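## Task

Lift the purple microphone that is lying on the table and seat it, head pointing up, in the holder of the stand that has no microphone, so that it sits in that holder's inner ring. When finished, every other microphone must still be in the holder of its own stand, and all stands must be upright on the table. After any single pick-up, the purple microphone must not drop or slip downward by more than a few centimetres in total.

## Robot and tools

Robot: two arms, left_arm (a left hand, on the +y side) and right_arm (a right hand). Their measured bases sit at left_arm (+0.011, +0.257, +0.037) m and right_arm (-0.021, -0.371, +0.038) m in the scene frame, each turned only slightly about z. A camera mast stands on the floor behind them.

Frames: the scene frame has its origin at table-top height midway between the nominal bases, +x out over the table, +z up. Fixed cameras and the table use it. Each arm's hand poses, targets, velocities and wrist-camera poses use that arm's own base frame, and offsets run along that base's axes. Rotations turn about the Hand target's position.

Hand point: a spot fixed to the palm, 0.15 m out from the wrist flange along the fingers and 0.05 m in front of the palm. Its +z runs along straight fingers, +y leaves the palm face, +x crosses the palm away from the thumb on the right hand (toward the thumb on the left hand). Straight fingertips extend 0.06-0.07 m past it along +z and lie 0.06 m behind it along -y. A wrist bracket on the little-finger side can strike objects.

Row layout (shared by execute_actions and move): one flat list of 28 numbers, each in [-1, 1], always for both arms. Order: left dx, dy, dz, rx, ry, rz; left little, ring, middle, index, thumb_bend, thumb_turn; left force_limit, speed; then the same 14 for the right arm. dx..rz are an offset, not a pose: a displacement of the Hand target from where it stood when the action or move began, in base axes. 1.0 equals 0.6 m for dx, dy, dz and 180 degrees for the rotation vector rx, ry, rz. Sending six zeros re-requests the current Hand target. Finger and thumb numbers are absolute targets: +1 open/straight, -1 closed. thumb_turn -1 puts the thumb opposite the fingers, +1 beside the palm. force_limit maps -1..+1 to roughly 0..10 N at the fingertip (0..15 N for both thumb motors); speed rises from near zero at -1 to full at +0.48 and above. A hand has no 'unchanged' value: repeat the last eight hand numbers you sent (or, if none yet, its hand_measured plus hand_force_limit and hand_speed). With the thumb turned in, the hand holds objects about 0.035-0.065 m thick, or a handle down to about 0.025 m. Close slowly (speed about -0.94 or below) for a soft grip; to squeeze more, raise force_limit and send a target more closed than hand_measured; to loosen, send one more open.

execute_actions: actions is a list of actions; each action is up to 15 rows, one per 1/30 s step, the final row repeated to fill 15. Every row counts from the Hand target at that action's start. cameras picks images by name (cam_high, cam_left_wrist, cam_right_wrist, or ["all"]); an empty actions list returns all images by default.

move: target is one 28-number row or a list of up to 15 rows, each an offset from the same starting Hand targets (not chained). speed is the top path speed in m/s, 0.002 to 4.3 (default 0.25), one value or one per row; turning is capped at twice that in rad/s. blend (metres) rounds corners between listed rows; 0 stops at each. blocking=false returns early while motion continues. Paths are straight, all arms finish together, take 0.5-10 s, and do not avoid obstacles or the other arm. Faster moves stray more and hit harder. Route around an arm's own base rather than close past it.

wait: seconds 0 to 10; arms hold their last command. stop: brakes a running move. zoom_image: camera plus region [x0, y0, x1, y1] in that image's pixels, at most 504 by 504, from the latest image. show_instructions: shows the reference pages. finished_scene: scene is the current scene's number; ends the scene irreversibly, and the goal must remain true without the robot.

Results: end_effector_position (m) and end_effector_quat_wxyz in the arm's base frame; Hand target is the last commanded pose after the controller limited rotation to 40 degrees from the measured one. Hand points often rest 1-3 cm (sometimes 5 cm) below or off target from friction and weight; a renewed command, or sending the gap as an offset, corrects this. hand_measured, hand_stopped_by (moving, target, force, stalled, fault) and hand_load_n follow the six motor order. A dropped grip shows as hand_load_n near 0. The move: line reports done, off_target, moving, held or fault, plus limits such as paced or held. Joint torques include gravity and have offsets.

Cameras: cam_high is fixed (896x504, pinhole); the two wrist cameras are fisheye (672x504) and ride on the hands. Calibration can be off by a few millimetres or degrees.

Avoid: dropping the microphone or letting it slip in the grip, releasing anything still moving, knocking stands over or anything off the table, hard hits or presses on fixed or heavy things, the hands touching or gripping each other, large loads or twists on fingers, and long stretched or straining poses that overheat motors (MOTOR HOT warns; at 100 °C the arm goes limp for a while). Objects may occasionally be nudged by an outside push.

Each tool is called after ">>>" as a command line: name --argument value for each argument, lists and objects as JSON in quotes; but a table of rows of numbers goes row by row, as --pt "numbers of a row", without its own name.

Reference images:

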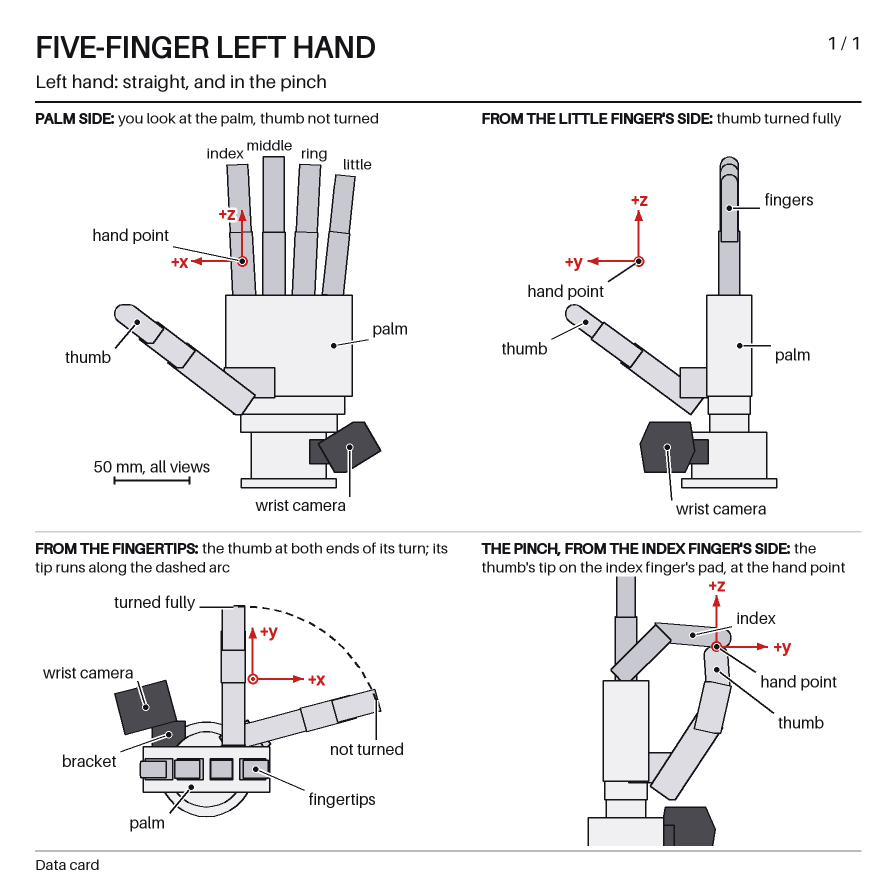

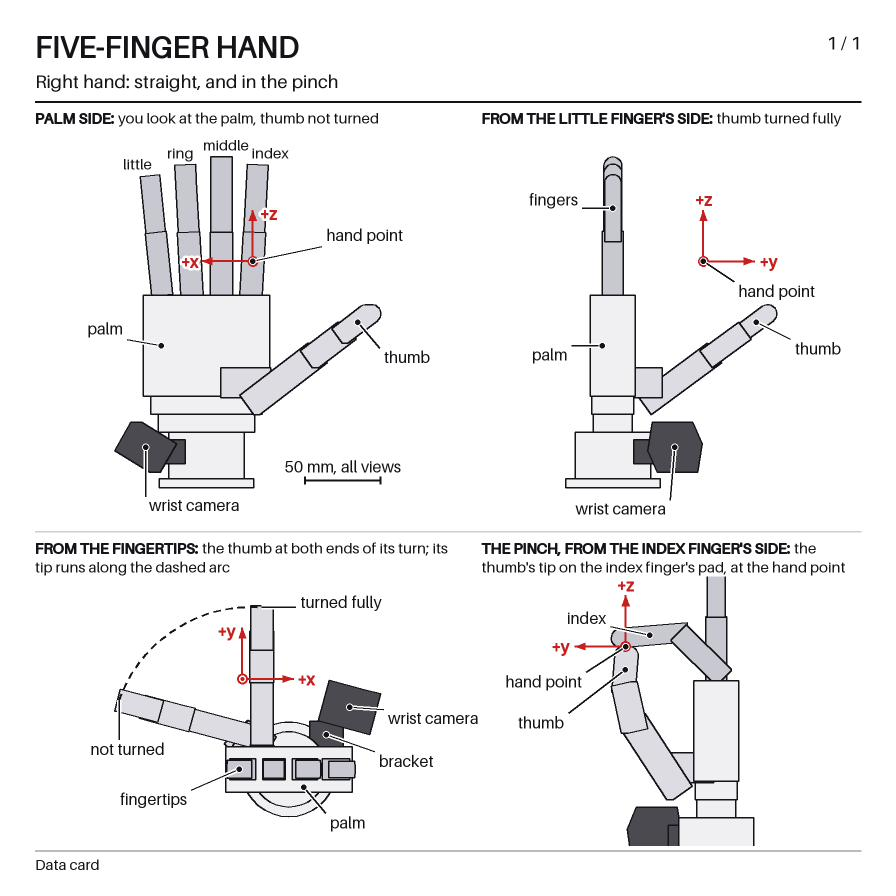

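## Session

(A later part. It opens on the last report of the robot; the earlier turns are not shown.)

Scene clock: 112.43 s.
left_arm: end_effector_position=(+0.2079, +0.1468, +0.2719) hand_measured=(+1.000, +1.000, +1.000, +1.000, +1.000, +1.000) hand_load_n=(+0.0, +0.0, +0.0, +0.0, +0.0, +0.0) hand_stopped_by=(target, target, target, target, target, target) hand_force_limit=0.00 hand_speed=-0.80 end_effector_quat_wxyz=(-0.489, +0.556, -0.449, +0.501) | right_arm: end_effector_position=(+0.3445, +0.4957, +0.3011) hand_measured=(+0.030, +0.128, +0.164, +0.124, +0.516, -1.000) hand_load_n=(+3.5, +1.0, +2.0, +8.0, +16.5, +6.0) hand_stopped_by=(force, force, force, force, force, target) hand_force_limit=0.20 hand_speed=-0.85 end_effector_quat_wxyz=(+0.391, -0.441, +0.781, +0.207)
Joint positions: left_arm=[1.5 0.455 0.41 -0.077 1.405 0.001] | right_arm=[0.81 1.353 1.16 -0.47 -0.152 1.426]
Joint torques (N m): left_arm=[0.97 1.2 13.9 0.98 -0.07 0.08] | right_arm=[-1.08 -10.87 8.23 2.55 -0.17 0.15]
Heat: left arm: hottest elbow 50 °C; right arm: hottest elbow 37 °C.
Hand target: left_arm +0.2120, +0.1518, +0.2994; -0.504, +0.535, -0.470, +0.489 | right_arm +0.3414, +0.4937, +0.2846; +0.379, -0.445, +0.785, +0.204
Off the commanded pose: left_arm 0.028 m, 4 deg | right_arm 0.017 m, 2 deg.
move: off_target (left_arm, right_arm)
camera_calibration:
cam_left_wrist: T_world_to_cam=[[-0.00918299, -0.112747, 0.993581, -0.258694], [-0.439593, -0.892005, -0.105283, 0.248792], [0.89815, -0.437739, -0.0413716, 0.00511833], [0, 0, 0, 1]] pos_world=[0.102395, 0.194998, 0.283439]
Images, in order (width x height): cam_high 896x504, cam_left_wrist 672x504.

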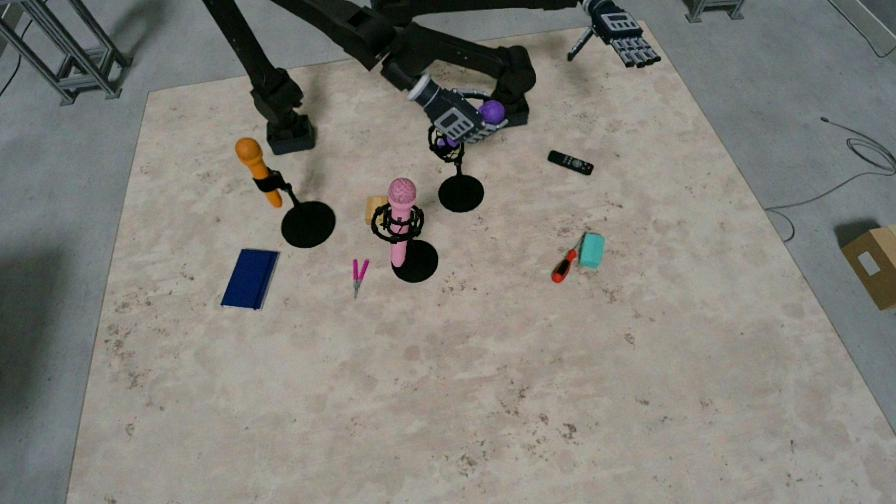

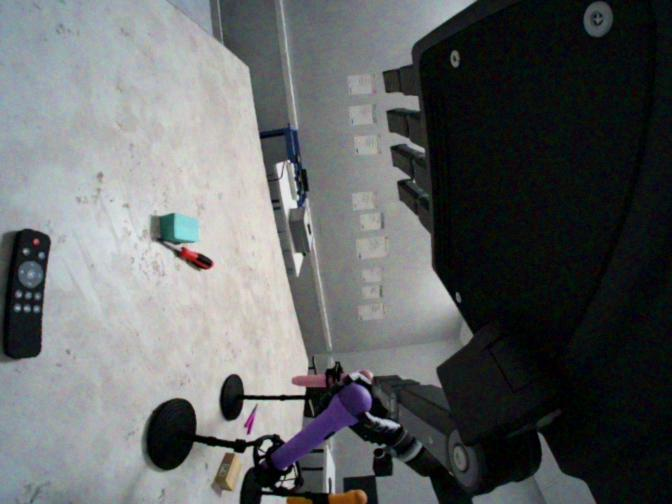

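>>> move --target '[0,0,0,0,0,0,1,1,1,1,1,1,0,-0.8,0.0067,0.0107,-0.0208,0,0,0,-0.25,-0.25,-0.2,-0.2,-0.2,-1,0.2,-0.85]' --speed 0.04 --cameras '["cam_high","cam_left_wrist"]'

>>> zoom_image --camera "cam_high" --region '[425, 75, 525, 175]'

>>> zoom_image --camera "cam_left_wrist" --region '[230, 360, 390, 500]'

Scene clock: 113.67 s.
left_arm: end_effector_position=(+0.2079, +0.1468, +0.2719) hand_measured=(+1.000, +1.000, +1.000, +1.000, +1.000, +1.000) hand_load_n=(+0.0, +0.0, +0.0, +0.0, +0.0, +0.0) hand_stopped_by=(target, target, target, target, target, target) hand_force_limit=0.00 hand_speed=-0.80 end_effector_quat_wxyz=(-0.489, +0.556, -0.449, +0.501) | right_arm: end_effector_position=(+0.3458, +0.4971, +0.3016) hand_measured=(+0.030, +0.128, +0.164, +0.124, +0.516, -1.000) hand_load_n=(+2.5, +0.5, +2.0, +8.0, +16.5, +5.5) hand_stopped_by=(force, force, force, force, force, target) hand_force_limit=0.20 hand_speed=-0.85 end_effector_quat_wxyz=(+0.399, -0.440, +0.777, +0.210)
Joint positions: left_arm=[1.5 0.455 0.41 -0.077 1.405 0.001] | right_arm=[0.81 1.353 1.151 -0.443 -0.152 1.426]
Joint torques (N m): left_arm=[0.97 1.2 13.89 0.99 -0.07 0.08] | right_arm=[-0.21 -9.05 7.98 2.74 -0.13 0.14]
Heat: left arm: hottest elbow 50 °C; right arm: hottest elbow 37 °C.
Hand target: left_arm +0.2120, +0.1518, +0.2994; -0.504, +0.535, -0.470, +0.489 | right_arm +0.3454, +0.5001, +0.2720; +0.379, -0.445, +0.785, +0.204
Off the commanded pose: left_arm 0.028 m, 4 deg | right_arm 0.030 m, 3 deg.
move: off_target (left_arm, right_arm)
camera_calibration:
cam_left_wrist: T_world_to_cam=[[-0.00918299, -0.112747, 0.993581, -0.258694], [-0.439593, -0.892005, -0.105283, 0.248792], [0.89815, -0.437739, -0.0413716, 0.00511833], [0, 0, 0, 1]] pos_world=[0.102395, 0.194998, 0.283439]
Images, in order (width x height): cam_high 896x504, cam_left_wrist 672x504.

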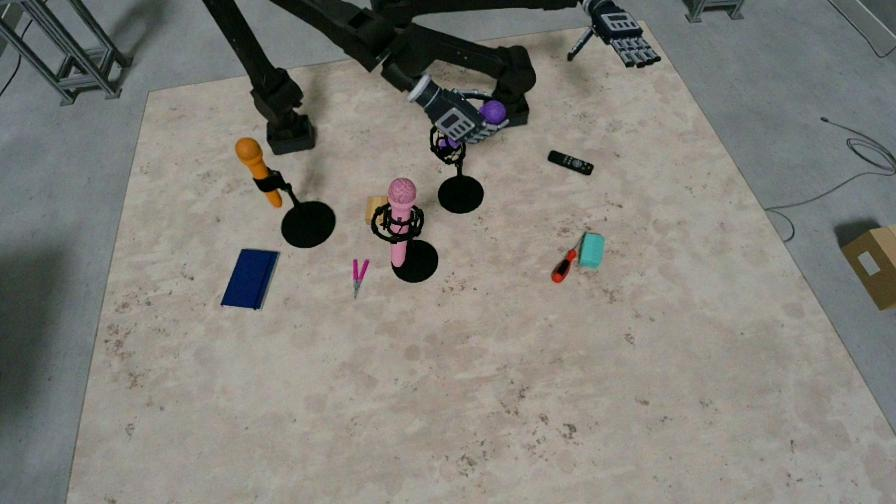

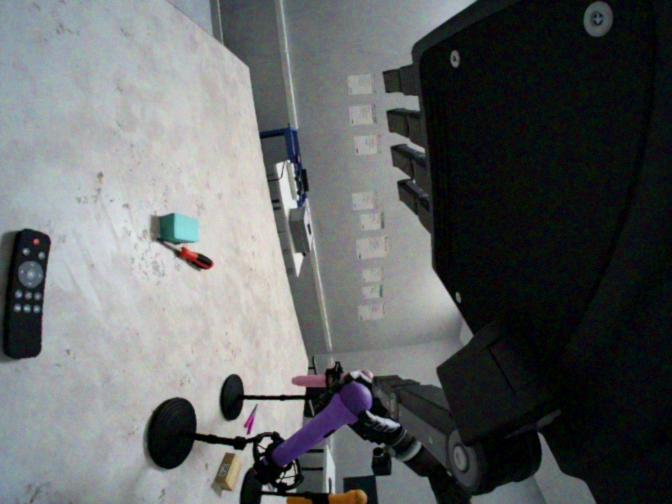

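Scaled by 5.040 from the camera's 896x504 image, which has a finer 1280x720 frame.

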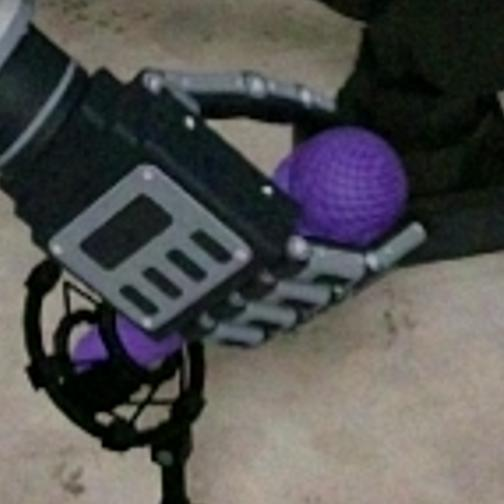

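Scaled by 3.150 from the camera's 672x504 image, which has a finer 960x720 frame.

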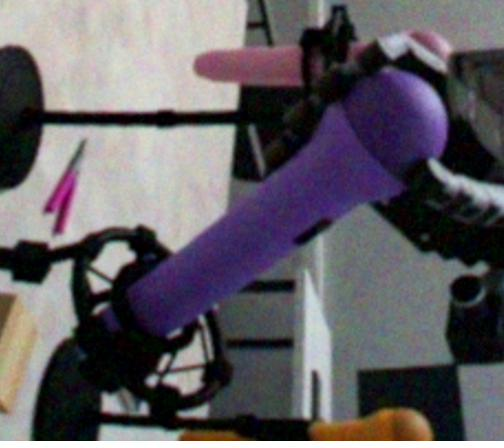

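>>> move --target '[0,0,0,0,0,0,1,1,1,1,1,1,0,-0.8,0.022,0.03,0.085,0,0,0,-0.25,-0.25,-0.2,-0.2,-0.2,-1,0.2,-0.85]' --speed 0.06 --cameras '["cam_high","cam_left_wrist"]'

>>> zoom_image --camera "cam_high" --region '[425, 75, 525, 175]'

>>> zoom_image --camera "cam_left_wrist" --region '[230, 360, 390, 500]'

Scene clock: 115.40 s.
left_arm: end_effector_position=(+0.2079, +0.1468, +0.2719) hand_measured=(+1.000, +1.000, +1.000, +1.000, +1.000, +1.000) hand_load_n=(+0.0, +0.0, +0.0, +0.0, +0.0, +0.0) hand_stopped_by=(target, target, target, target, target, target) hand_force_limit=0.00 hand_speed=-0.80 end_effector_quat_wxyz=(-0.489, +0.556, -0.449, +0.501) | right_arm: end_effector_position=(+0.3506, +0.5005, +0.2873) hand_measured=(+0.030, +0.128, +0.164, +0.124, +0.516, -1.000) hand_load_n=(+7.0, +1.5, +2.0, +6.0, +17.0, +2.0) hand_stopped_by=(force, force, force, force, force, target) hand_force_limit=0.20 hand_speed=-0.85 end_effector_quat_wxyz=(+0.356, -0.447, +0.798, +0.193)
Joint positions: left_arm=[1.5 0.455 0.41 -0.077 1.405 0.001] | right_arm=[0.81 1.402 1.219 -0.563 -0.146 1.424]
Joint torques (N m): left_arm=[0.97 1.2 13.9 0.98 -0.07 0.08] | right_arm=[0.32 -12.16 15.79 2.09 -0.24 0.21]
Heat: left arm: hottest elbow 50 °C; right arm: hottest elbow 37 °C.
Hand target: left_arm +0.2120, +0.1518, +0.2994; -0.504, +0.535, -0.470, +0.489 | right_arm +0.3587, +0.5181, +0.3230; +0.379, -0.445, +0.785, +0.204
Off the commanded pose: left_arm 0.028 m, 4 deg | right_arm 0.041 m, 3 deg.
move: off_target (left_arm, right_arm)
camera_calibration:
cam_left_wrist: T_world_to_cam=[[-0.00918299, -0.112747, 0.993581, -0.258694], [-0.439593, -0.892005, -0.105283, 0.248792], [0.89815, -0.437739, -0.0413716, 0.00511833], [0, 0, 0, 1]] pos_world=[0.102395, 0.194998, 0.283439]
Images, in order (width x height): cam_high 896x504, cam_left_wrist 672x504.

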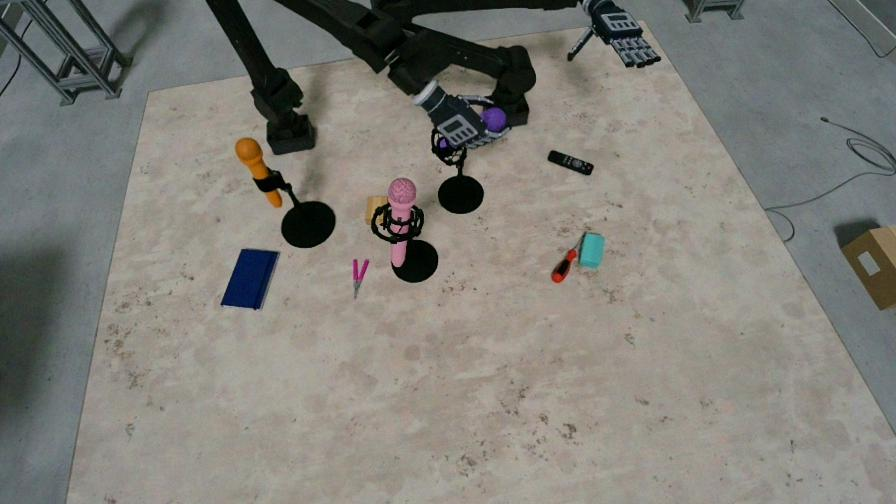

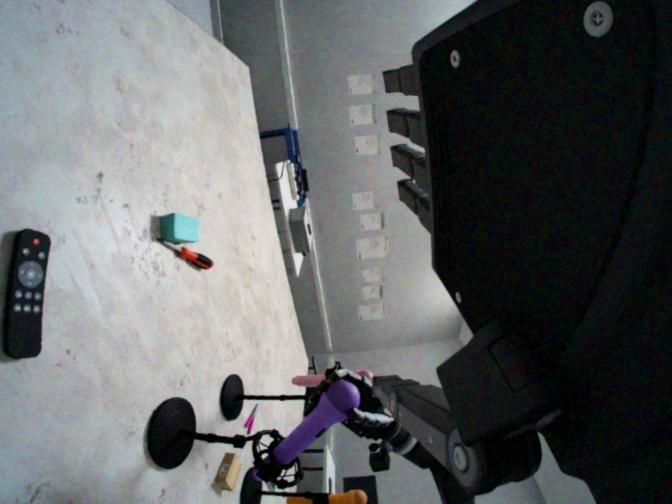

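Scaled by 5.040 from the camera's 896x504 image, which has a finer 1280x720 frame.

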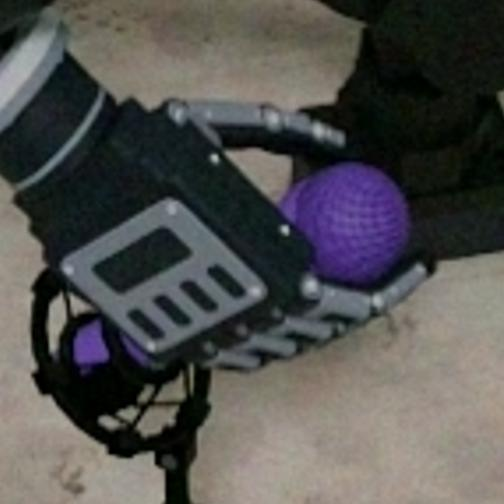

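Scaled by 3.150 from the camera's 672x504 image, which has a finer 960x720 frame.

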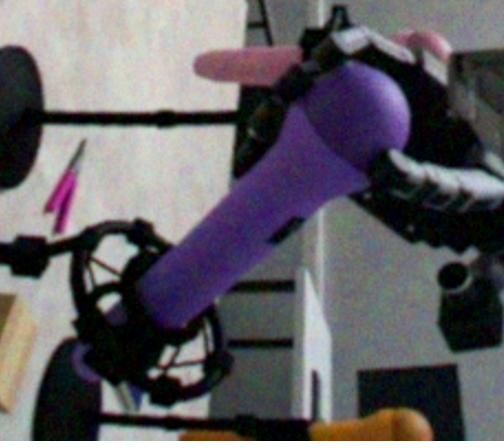

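>>> zoom_image --camera "cam_high" --region '[425, 120, 475, 170]'

>>> zoom_image --camera "cam_left_wrist" --region '[245, 420, 315, 490]'

Scaled by 10.080 from the camera's 896x504 image, which has a finer 1280x720 frame.

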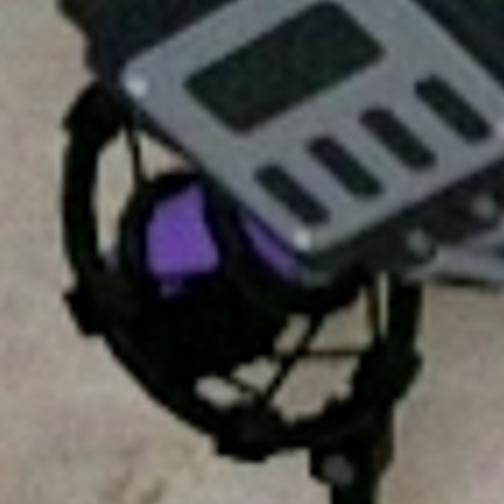

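Scaled by 7.200 from the camera's 672x504 image, which has a finer 960x720 frame.

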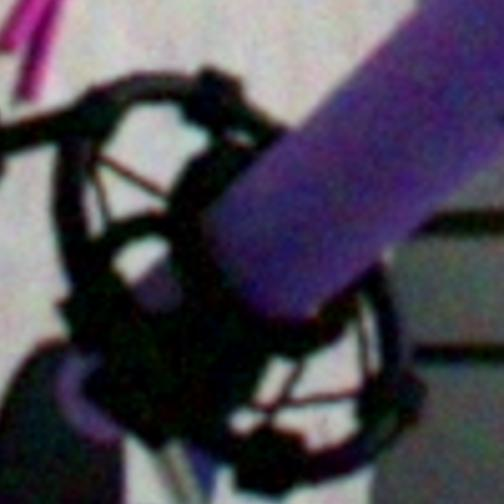

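>>> move --target '[0,0,0,0,0,0,1,1,1,1,1,1,0,-0.8,-0.0133,-0.032,-0.048,0,0,0,-0.25,-0.25,-0.2,-0.2,-0.2,-1,0.2,-0.85]' --speed 0.06 --cameras '["cam_high","cam_left_wrist"]'

>>> zoom_image --camera "cam_high" --region '[425, 75, 525, 175]'

>>> zoom_image --camera "cam_left_wrist" --region '[230, 360, 390, 500]'

Scene clock: 117.20 s.
left_arm: end_effector_position=(+0.2079, +0.1468, +0.2719) hand_measured=(+1.000, +1.000, +1.000, +1.000, +1.000, +1.000) hand_load_n=(-0.5, +0.0, +0.0, -0.5, +0.0, -0.5) hand_stopped_by=(target, target, target, target, target, target) hand_force_limit=0.00 hand_speed=-0.80 end_effector_quat_wxyz=(-0.489, +0.556, -0.449, +0.501) | right_arm: end_effector_position=(+0.3503, +0.5029, +0.2853) hand_measured=(+0.030, +0.128, +0.164, +0.124, +0.516, -1.000) hand_load_n=(+4.5, +1.0, +2.0, +7.0, +16.0, +3.5) hand_stopped_by=(force, force, force, force, force, target) hand_force_limit=0.20 hand_speed=-0.85 end_effector_quat_wxyz=(+0.367, -0.447, +0.790, +0.201)
Joint positions: left_arm=[1.5 0.455 0.41 -0.077 1.405 0.001] | right_arm=[0.81 1.401 1.196 -0.512 -0.156 1.422]
Joint torques (N m): left_arm=[0.97 1.2 13.87 0.98 -0.07 0.08] | right_arm=[-1.14 -14.04 8.94 2.78 -0.37 0.05]
Heat: left arm: hottest elbow 51 °C; right arm: hottest elbow 38 °C.
Hand target: left_arm +0.2120, +0.1518, +0.2994; -0.504, +0.535, -0.470, +0.489 | right_arm +0.3507, +0.4989, +0.2943; +0.379, -0.445, +0.785, +0.204
Off the commanded pose: left_arm 0.028 m, 4 deg | right_arm 0.010 m, 2 deg.
move: off_target (left_arm)
camera_calibration:
cam_left_wrist: T_world_to_cam=[[-0.00918299, -0.112747, 0.993581, -0.258694], [-0.439593, -0.892005, -0.105283, 0.248792], [0.89815, -0.437739, -0.0413716, 0.00511833], [0, 0, 0, 1]] pos_world=[0.102395, 0.194998, 0.283439]
Images, in order (width x height): cam_high 896x504, cam_left_wrist 672x504.

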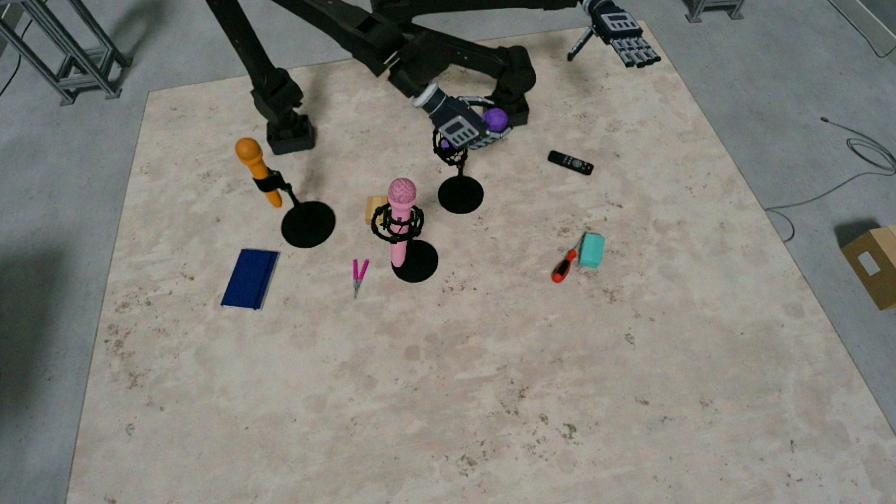

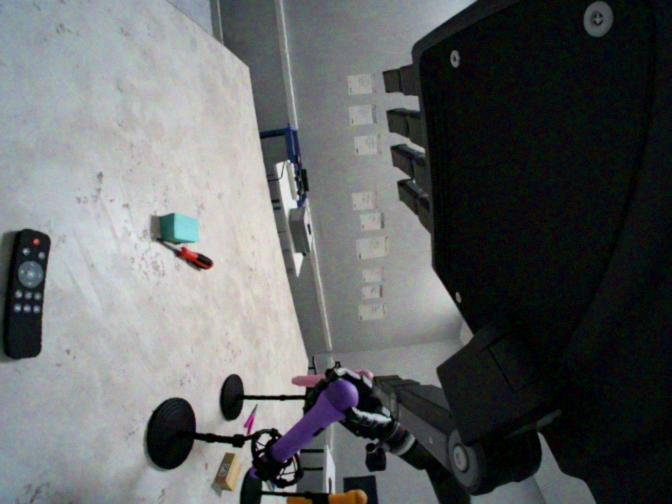

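Scaled by 5.040 from the camera's 896x504 image, which has a finer 1280x720 frame.

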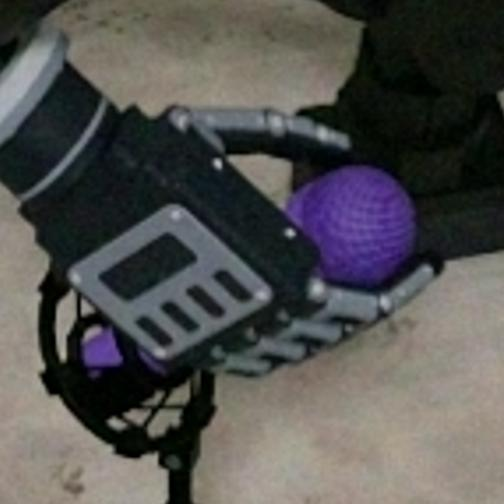

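Scaled by 3.150 from the camera's 672x504 image, which has a finer 960x720 frame.

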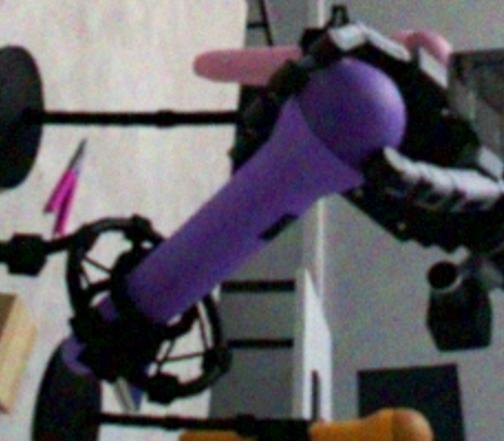

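>>> zoom_image --camera "cam_high" --region '[425, 115, 485, 175]'

>>> zoom_image --camera "cam_high" --region '[430, 150, 500, 220]'

>>> zoom_image --camera "cam_left_wrist" --region '[245, 420, 325, 500]'

Scaled by 8.400 from the camera's 896x504 image, which has a finer 1280x720 frame.

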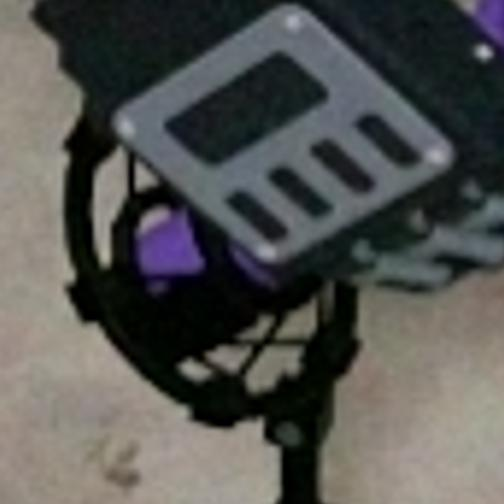

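Scaled by 7.200 from the camera's 896x504 image, which has a finer 1280x720 frame.

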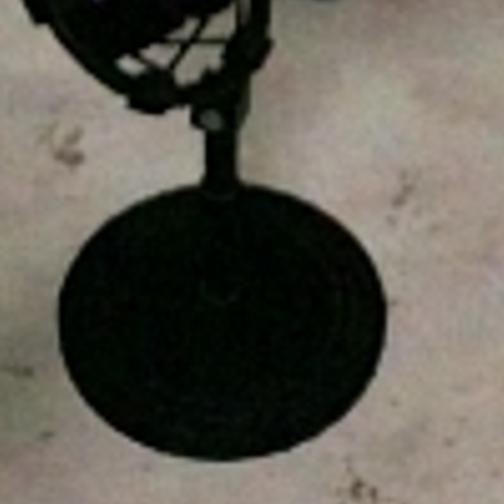

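Scaled by 6.300 from the camera's 672x504 image, which has a finer 960x720 frame.

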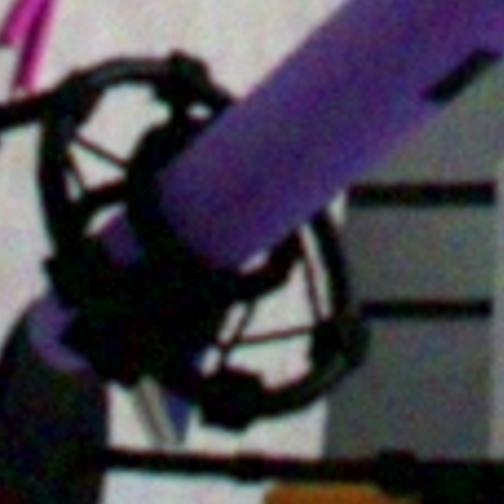

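>>> move --target '[0,0,0,0,0,0,1,1,1,1,1,1,0,-0.8,-0.0122,-0.0317,-0.0263,0.0022,-0.0014,0,-0.25,-0.25,-0.2,-0.2,-0.2,-1,0.2,-0.85]' --speed 0.04 --cameras '["cam_high","cam_left_wrist"]'

>>> zoom_image --camera "cam_high" --region '[425, 75, 525, 175]'

>>> zoom_image --camera "cam_left_wrist" --region '[230, 360, 390, 500]'

Scene clock: 120.37 s.
left_arm: end_effector_position=(+0.2079, +0.1468, +0.2719) hand_measured=(+1.000, +1.000, +1.000, +1.000, +1.000, +1.000) hand_load_n=(+0.0, +0.0, +0.0, +0.0, +0.0, -0.5) hand_stopped_by=(target, target, target, target, target, target) hand_force_limit=0.00 hand_speed=-0.80 end_effector_quat_wxyz=(-0.489, +0.556, -0.449, +0.501) | right_arm: end_effector_position=(+0.3400, +0.4874, +0.2730) hand_measured=(+0.030, +0.128, +0.164, +0.124, +0.516, -1.000) hand_load_n=(+4.5, +1.0, +2.0, +7.0, +16.5, +3.5) hand_stopped_by=(force, force, force, force, force, target) hand_force_limit=0.20 hand_speed=-0.85 end_effector_quat_wxyz=(+0.373, -0.448, +0.786, +0.206)
Joint positions: left_arm=[1.5 0.455 0.41 -0.077 1.405 0.001] | right_arm=[0.8 1.358 1.111 -0.456 -0.171 1.413]
Joint torques (N m): left_arm=[0.97 1.2 13.89 0.98 -0.07 0.08] | right_arm=[-2.14 -12.98 8.54 2.7 -0.39 0.06]
Heat: left arm: hottest elbow 51 °C; right arm: hottest elbow 37 °C.
Hand target: left_arm +0.2120, +0.1518, +0.2994; -0.504, +0.535, -0.470, +0.489 | right_arm +0.3435, +0.4799, +0.2787; +0.382, -0.444, +0.784, +0.206
Off the commanded pose: left_arm 0.028 m, 4 deg | right_arm 0.010 m, 1 deg.
move: off_target (left_arm)
camera_calibration:
cam_left_wrist: T_world_to_cam=[[-0.00918299, -0.112747, 0.993581, -0.258694], [-0.439593, -0.892005, -0.105283, 0.248792], [0.89815, -0.437739, -0.0413716, 0.00511833], [0, 0, 0, 1]] pos_world=[0.102395, 0.194998, 0.283439]
Images, in order (width x height): cam_high 896x504, cam_left_wrist 672x504.

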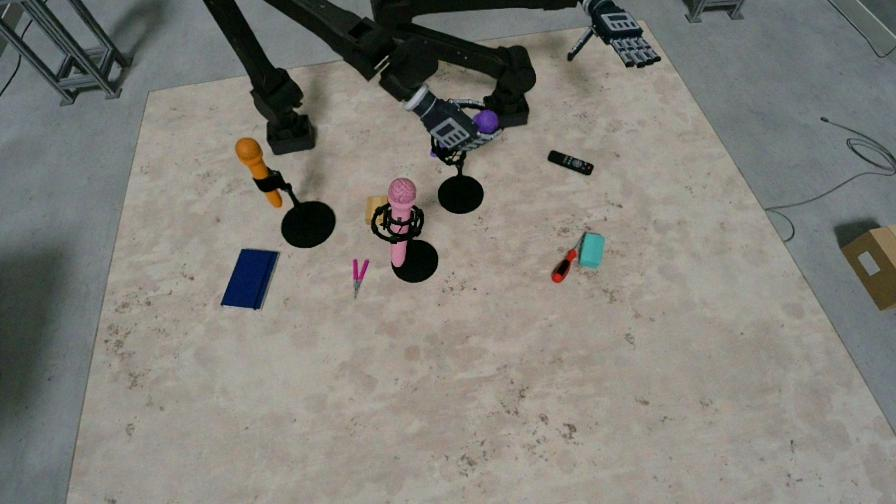

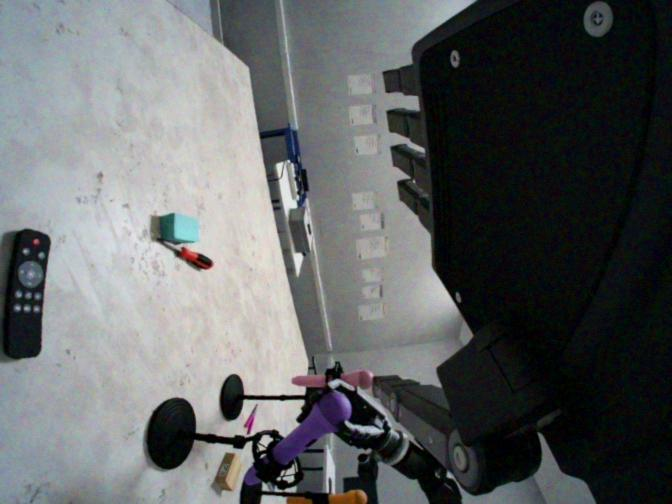

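Scaled by 5.040 from the camera's 896x504 image, which has a finer 1280x720 frame.

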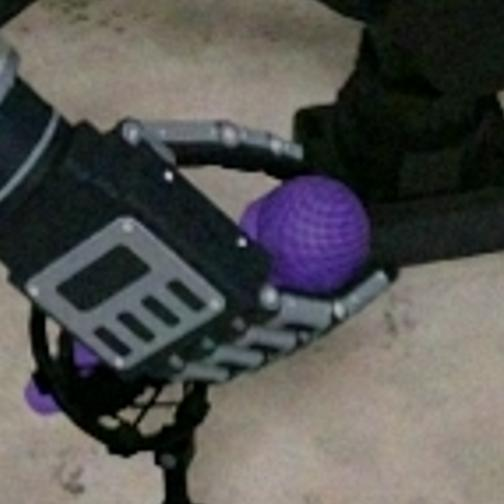

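Scaled by 3.150 from the camera's 672x504 image, which has a finer 960x720 frame.

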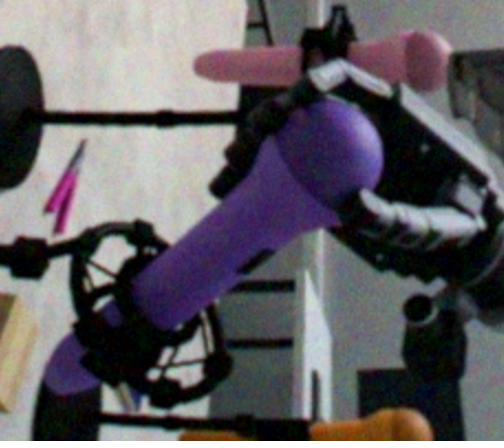

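>>> move --target '[0,0,0,0,0,0,1,1,1,1,1,1,0,-0.8,0,0,0,0,0,0,1,1,-0.2,-0.2,-0.2,-1,0.2,-0.4]' --speed 0.04 --cameras '["cam_high","cam_left_wrist"]'

>>> zoom_image --camera "cam_high" --region '[425, 75, 525, 175]'

>>> zoom_image --camera "cam_left_wrist" --region '[230, 360, 390, 500]'

Scene clock: 122.43 s.
left_arm: end_effector_position=(+0.2079, +0.1468, +0.2719) hand_measured=(+1.000, +1.000, +1.000, +1.000, +1.000, +1.000) hand_load_n=(+0.0, +0.0, +0.0, -0.5, +0.0, -0.5) hand_stopped_by=(target, target, target, target, target, target) hand_force_limit=0.00 hand_speed=-0.80 end_effector_quat_wxyz=(-0.489, +0.556, -0.449, +0.501) | right_arm: end_effector_position=(+0.3395, +0.4875, +0.2734) hand_measured=(+1.000, +1.000, +0.164, +0.124, +0.516, -1.000) hand_load_n=(+0.0, +0.0, +5.0, +7.5, +14.5, -1.0) hand_stopped_by=(target, target, force, force, force, target) hand_force_limit=0.20 hand_speed=-0.40 end_effector_quat_wxyz=(+0.373, -0.449, +0.785, +0.206)
Joint positions: left_arm=[1.5 0.455 0.41 -0.077 1.405 0.001] | right_arm=[0.8 1.358 1.111 -0.455 -0.173 1.412]
Joint torques (N m): left_arm=[0.97 1.2 13.89 0.98 -0.07 0.08] | right_arm=[-2.32 -12.1 8.81 3.1 -0.26 0.11]
Heat: left arm: hottest elbow 51 °C; right arm: hottest elbow 37 °C.
Hand target: left_arm +0.2120, +0.1518, +0.2994; -0.504, +0.535, -0.470, +0.489 | right_arm +0.3434, +0.4799, +0.2785; +0.382, -0.444, +0.784, +0.206
Off the commanded pose: left_arm 0.028 m, 4 deg | right_arm 0.010 m, 1 deg.
move: off_target (left_arm)
camera_calibration:
cam_left_wrist: T_world_to_cam=[[-0.00918299, -0.112747, 0.993581, -0.258694], [-0.439593, -0.892005, -0.105283, 0.248792], [0.89815, -0.437739, -0.0413716, 0.00511833], [0, 0, 0, 1]] pos_world=[0.102395, 0.194998, 0.283439]
Images, in order (width x height): cam_high 896x504, cam_left_wrist 672x504.

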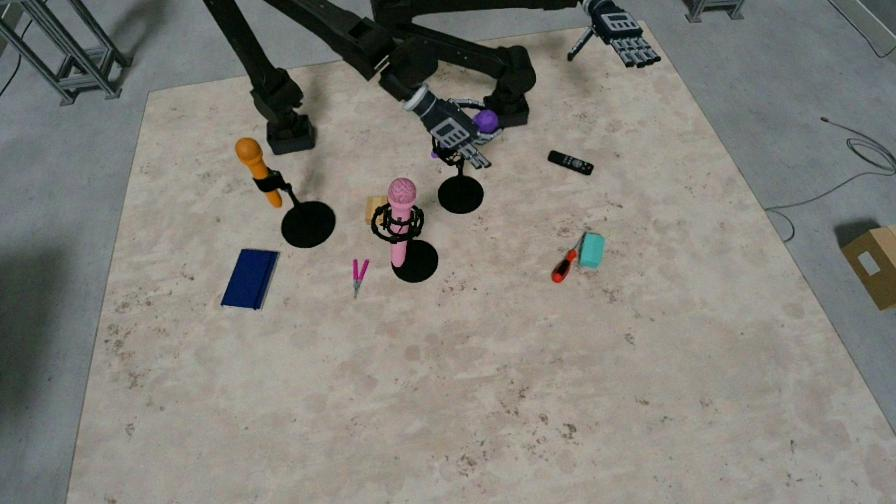

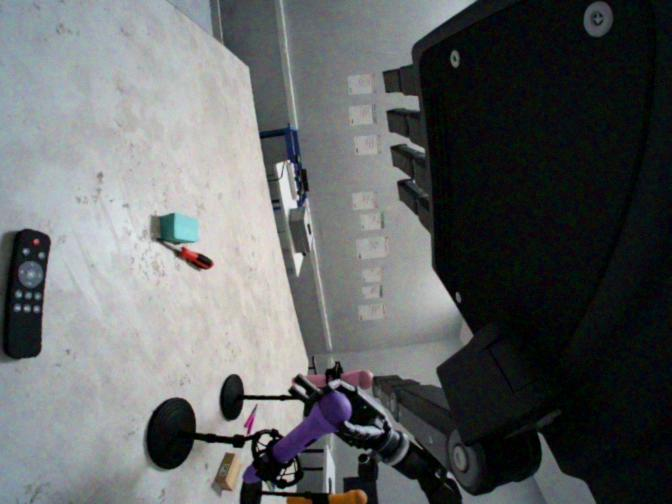

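Scaled by 5.040 from the camera's 896x504 image, which has a finer 1280x720 frame.

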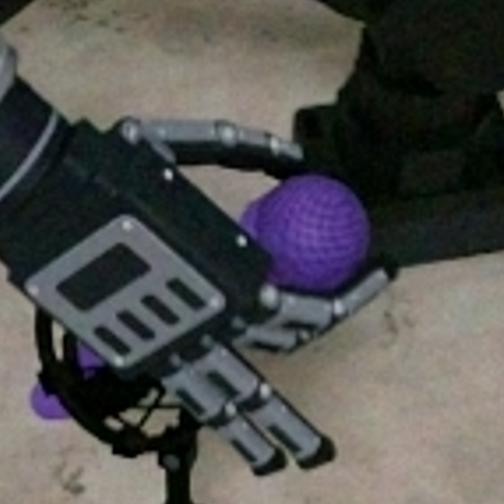

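Scaled by 3.150 from the camera's 672x504 image, which has a finer 960x720 frame.

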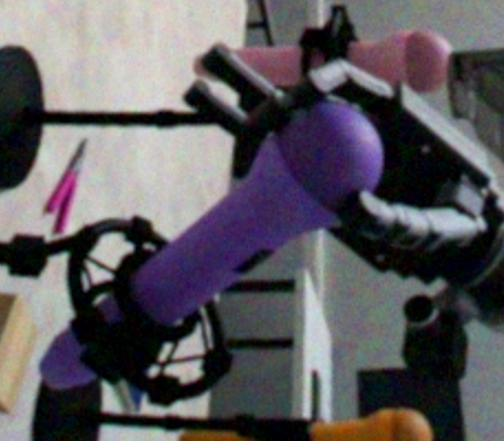

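>>> move --target '[0,0,0,0,0,0,1,1,1,1,1,1,0,-0.8,-0.016,-0.0285,-0.038,0,0,0,1,1,-0.2,-0.2,-0.2,-1,0.2,-0.4]' --speed 0.04 --cameras '["cam_high","cam_left_wrist"]'

>>> zoom_image --camera "cam_high" --region '[415, 75, 515, 175]'

>>> zoom_image --camera "cam_left_wrist" --region '[230, 360, 390, 500]'

Scene clock: 123.83 s.
left_arm: end_effector_position=(+0.2079, +0.1468, +0.2719) hand_measured=(+1.000, +1.000, +1.000, +1.000, +1.000, +1.000) hand_load_n=(+0.0, +0.0, +0.0, +0.0, +0.0, -0.5) hand_stopped_by=(target, target, target, target, target, target) hand_force_limit=0.00 hand_speed=-0.80 end_effector_quat_wxyz=(-0.489, +0.556, -0.449, +0.501) | right_arm: end_effector_position=(+0.3304, +0.4711, +0.2573) hand_measured=(+1.000, +1.000, +0.164, +0.124, +0.516, -1.000) hand_load_n=(+0.0, +0.0, +4.5, +8.0, +14.5, +0.5) hand_stopped_by=(target, target, force, force, force, target) hand_force_limit=0.20 hand_speed=-0.40 end_effector_quat_wxyz=(+0.378, -0.447, +0.783, +0.209)
Joint positions: left_arm=[1.5 0.455 0.41 -0.077 1.405 0.001] | right_arm=[0.788 1.319 1.023 -0.396 -0.183 1.408]
Joint torques (N m): left_arm=[0.97 1.2 13.89 0.99 -0.07 0.08] | right_arm=[-2.43 -11.46 8.25 2.55 -0.34 0.07]
Heat: left arm: hottest elbow 51 °C; right arm: hottest elbow 37 °C.
Hand target: left_arm +0.2120, +0.1518, +0.2994; -0.504, +0.535, -0.470, +0.489 | right_arm +0.3337, +0.4628, +0.2557; +0.382, -0.444, +0.784, +0.206
Off the commanded pose: left_arm 0.028 m, 4 deg | right_arm 0.009 m, 1 deg.
move: off_target (left_arm)
camera_calibration:
cam_left_wrist: T_world_to_cam=[[-0.00918299, -0.112747, 0.993581, -0.258694], [-0.439593, -0.892005, -0.105283, 0.248792], [0.89815, -0.437739, -0.0413716, 0.00511833], [0, 0, 0, 1]] pos_world=[0.102395, 0.194998, 0.283439]
Images, in order (width x height): cam_high 896x504, cam_left_wrist 672x504.

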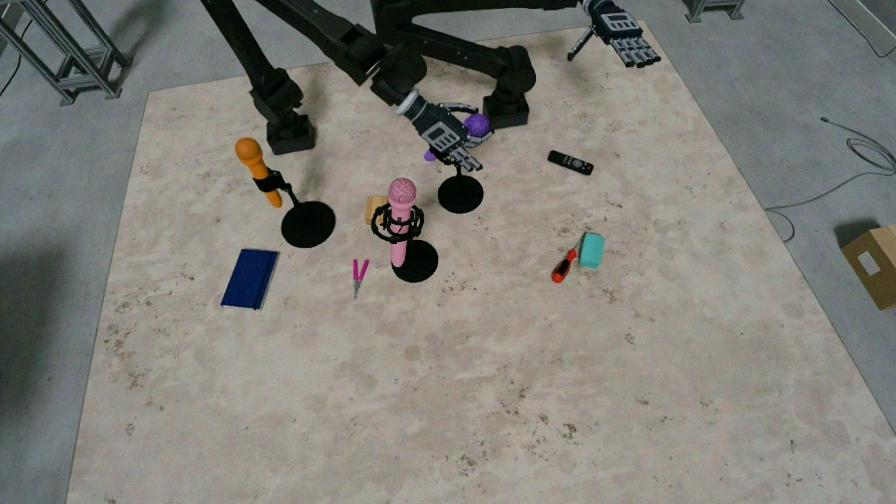

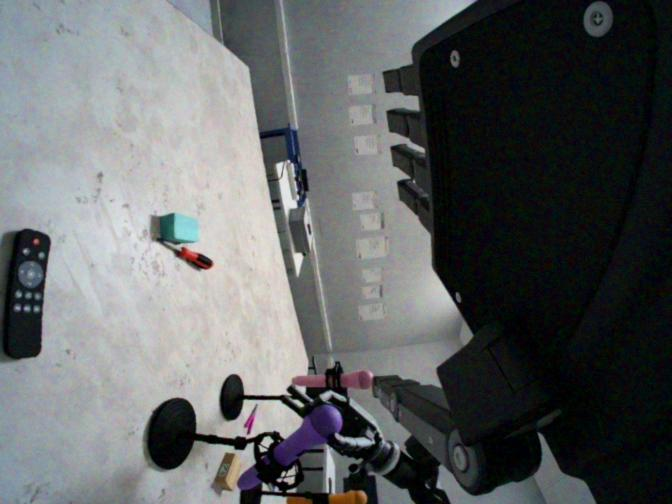

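Scaled by 5.040 from the camera's 896x504 image, which has a finer 1280x720 frame.

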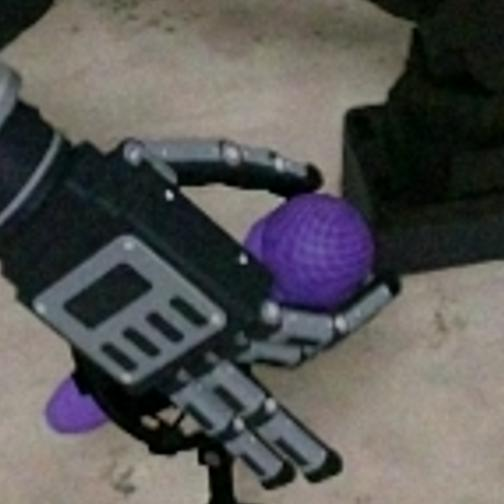

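Scaled by 3.150 from the camera's 672x504 image, which has a finer 960x720 frame.

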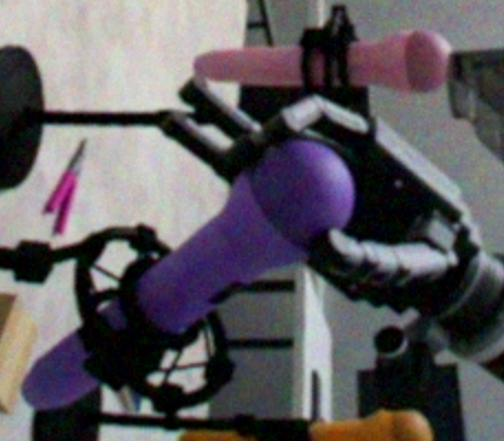

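>>> move --target '[0,0,0,0,0,0,1,1,1,1,1,1,0,-0.8,-0.014,-0.022,-0.0433,0,0,0,1,1,-0.2,-0.2,-0.2,-1,0.2,-0.4]' --speed 0.04 --cameras '["cam_high","cam_left_wrist"]'

>>> zoom_image --camera "cam_high" --region '[415, 95, 515, 195]'

>>> zoom_image --camera "cam_left_wrist" --region '[230, 360, 390, 500]'

Scene clock: 125.27 s.
left_arm: end_effector_position=(+0.2079, +0.1468, +0.2719) hand_measured=(+1.000, +1.000, +1.000, +1.000, +1.000, +1.000) hand_load_n=(+0.0, -0.5, +0.0, +0.0, +0.0, -0.5) hand_stopped_by=(target, target, target, target, target, target) hand_force_limit=0.00 hand_speed=-0.80 end_effector_quat_wxyz=(-0.489, +0.556, -0.449, +0.501) | right_arm: end_effector_position=(+0.3213, +0.4597, +0.2403) hand_measured=(+1.000, +1.000, +0.164, +0.124, +0.516, -1.000) hand_load_n=(+0.0, +0.0, +3.0, +8.5, +14.0, +1.5) hand_stopped_by=(target, target, force, force, force, target) hand_force_limit=0.20 hand_speed=-0.40 end_effector_quat_wxyz=(+0.384, -0.446, +0.780, +0.214)
Joint positions: left_arm=[1.5 0.455 0.41 -0.077 1.405 0.001] | right_arm=[0.781 1.293 0.942 -0.323 -0.194 1.407]
Joint torques (N m): left_arm=[0.97 1.2 13.89 0.98 -0.07 0.08] | right_arm=[-2.43 -10.87 7.64 2.45 -0.12 0.04]
Heat: left arm: hottest elbow 51 °C; right arm: hottest elbow 37 °C.
Hand target: left_arm +0.2120, +0.1518, +0.2994; -0.504, +0.535, -0.470, +0.489 | right_arm +0.3254, +0.4496, +0.2297; +0.382, -0.444, +0.784, +0.206
Off the commanded pose: left_arm 0.028 m, 4 deg | right_arm 0.015 m, 1 deg.
move: off_target (left_arm, right_arm)
camera_calibration:
cam_left_wrist: T_world_to_cam=[[-0.00918299, -0.112747, 0.993581, -0.258694], [-0.439593, -0.892005, -0.105283, 0.248792], [0.89815, -0.437739, -0.0413716, 0.00511833], [0, 0, 0, 1]] pos_world=[0.102395, 0.194998, 0.283439]
Images, in order (width x height): cam_high 896x504, cam_left_wrist 672x504.

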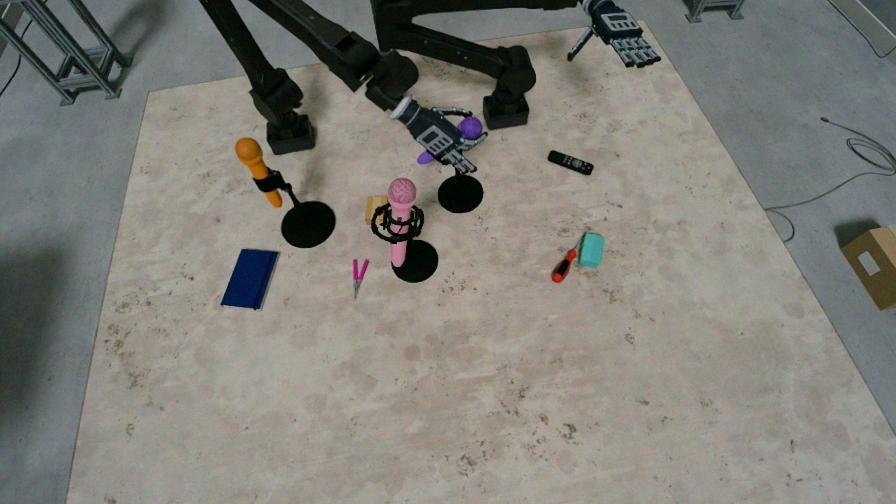

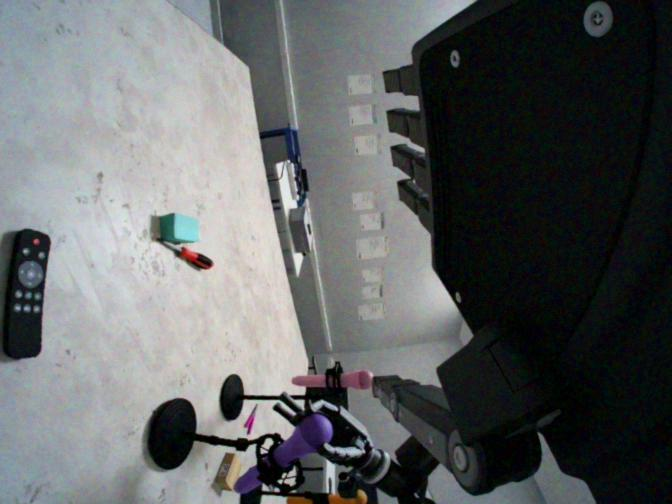

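Scaled by 5.040 from the camera's 896x504 image, which has a finer 1280x720 frame.

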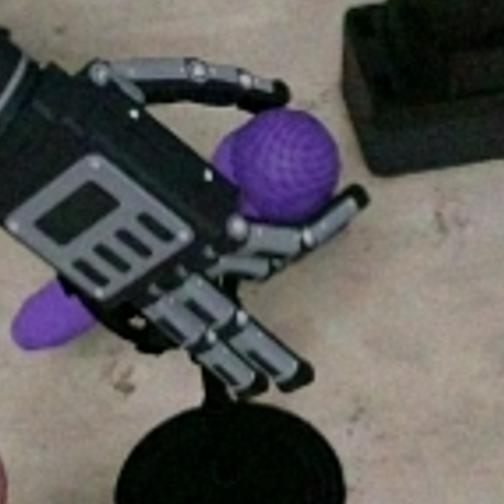

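Scaled by 3.150 from the camera's 672x504 image, which has a finer 960x720 frame.

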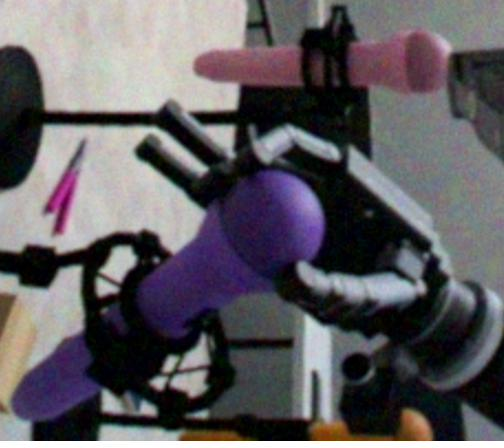

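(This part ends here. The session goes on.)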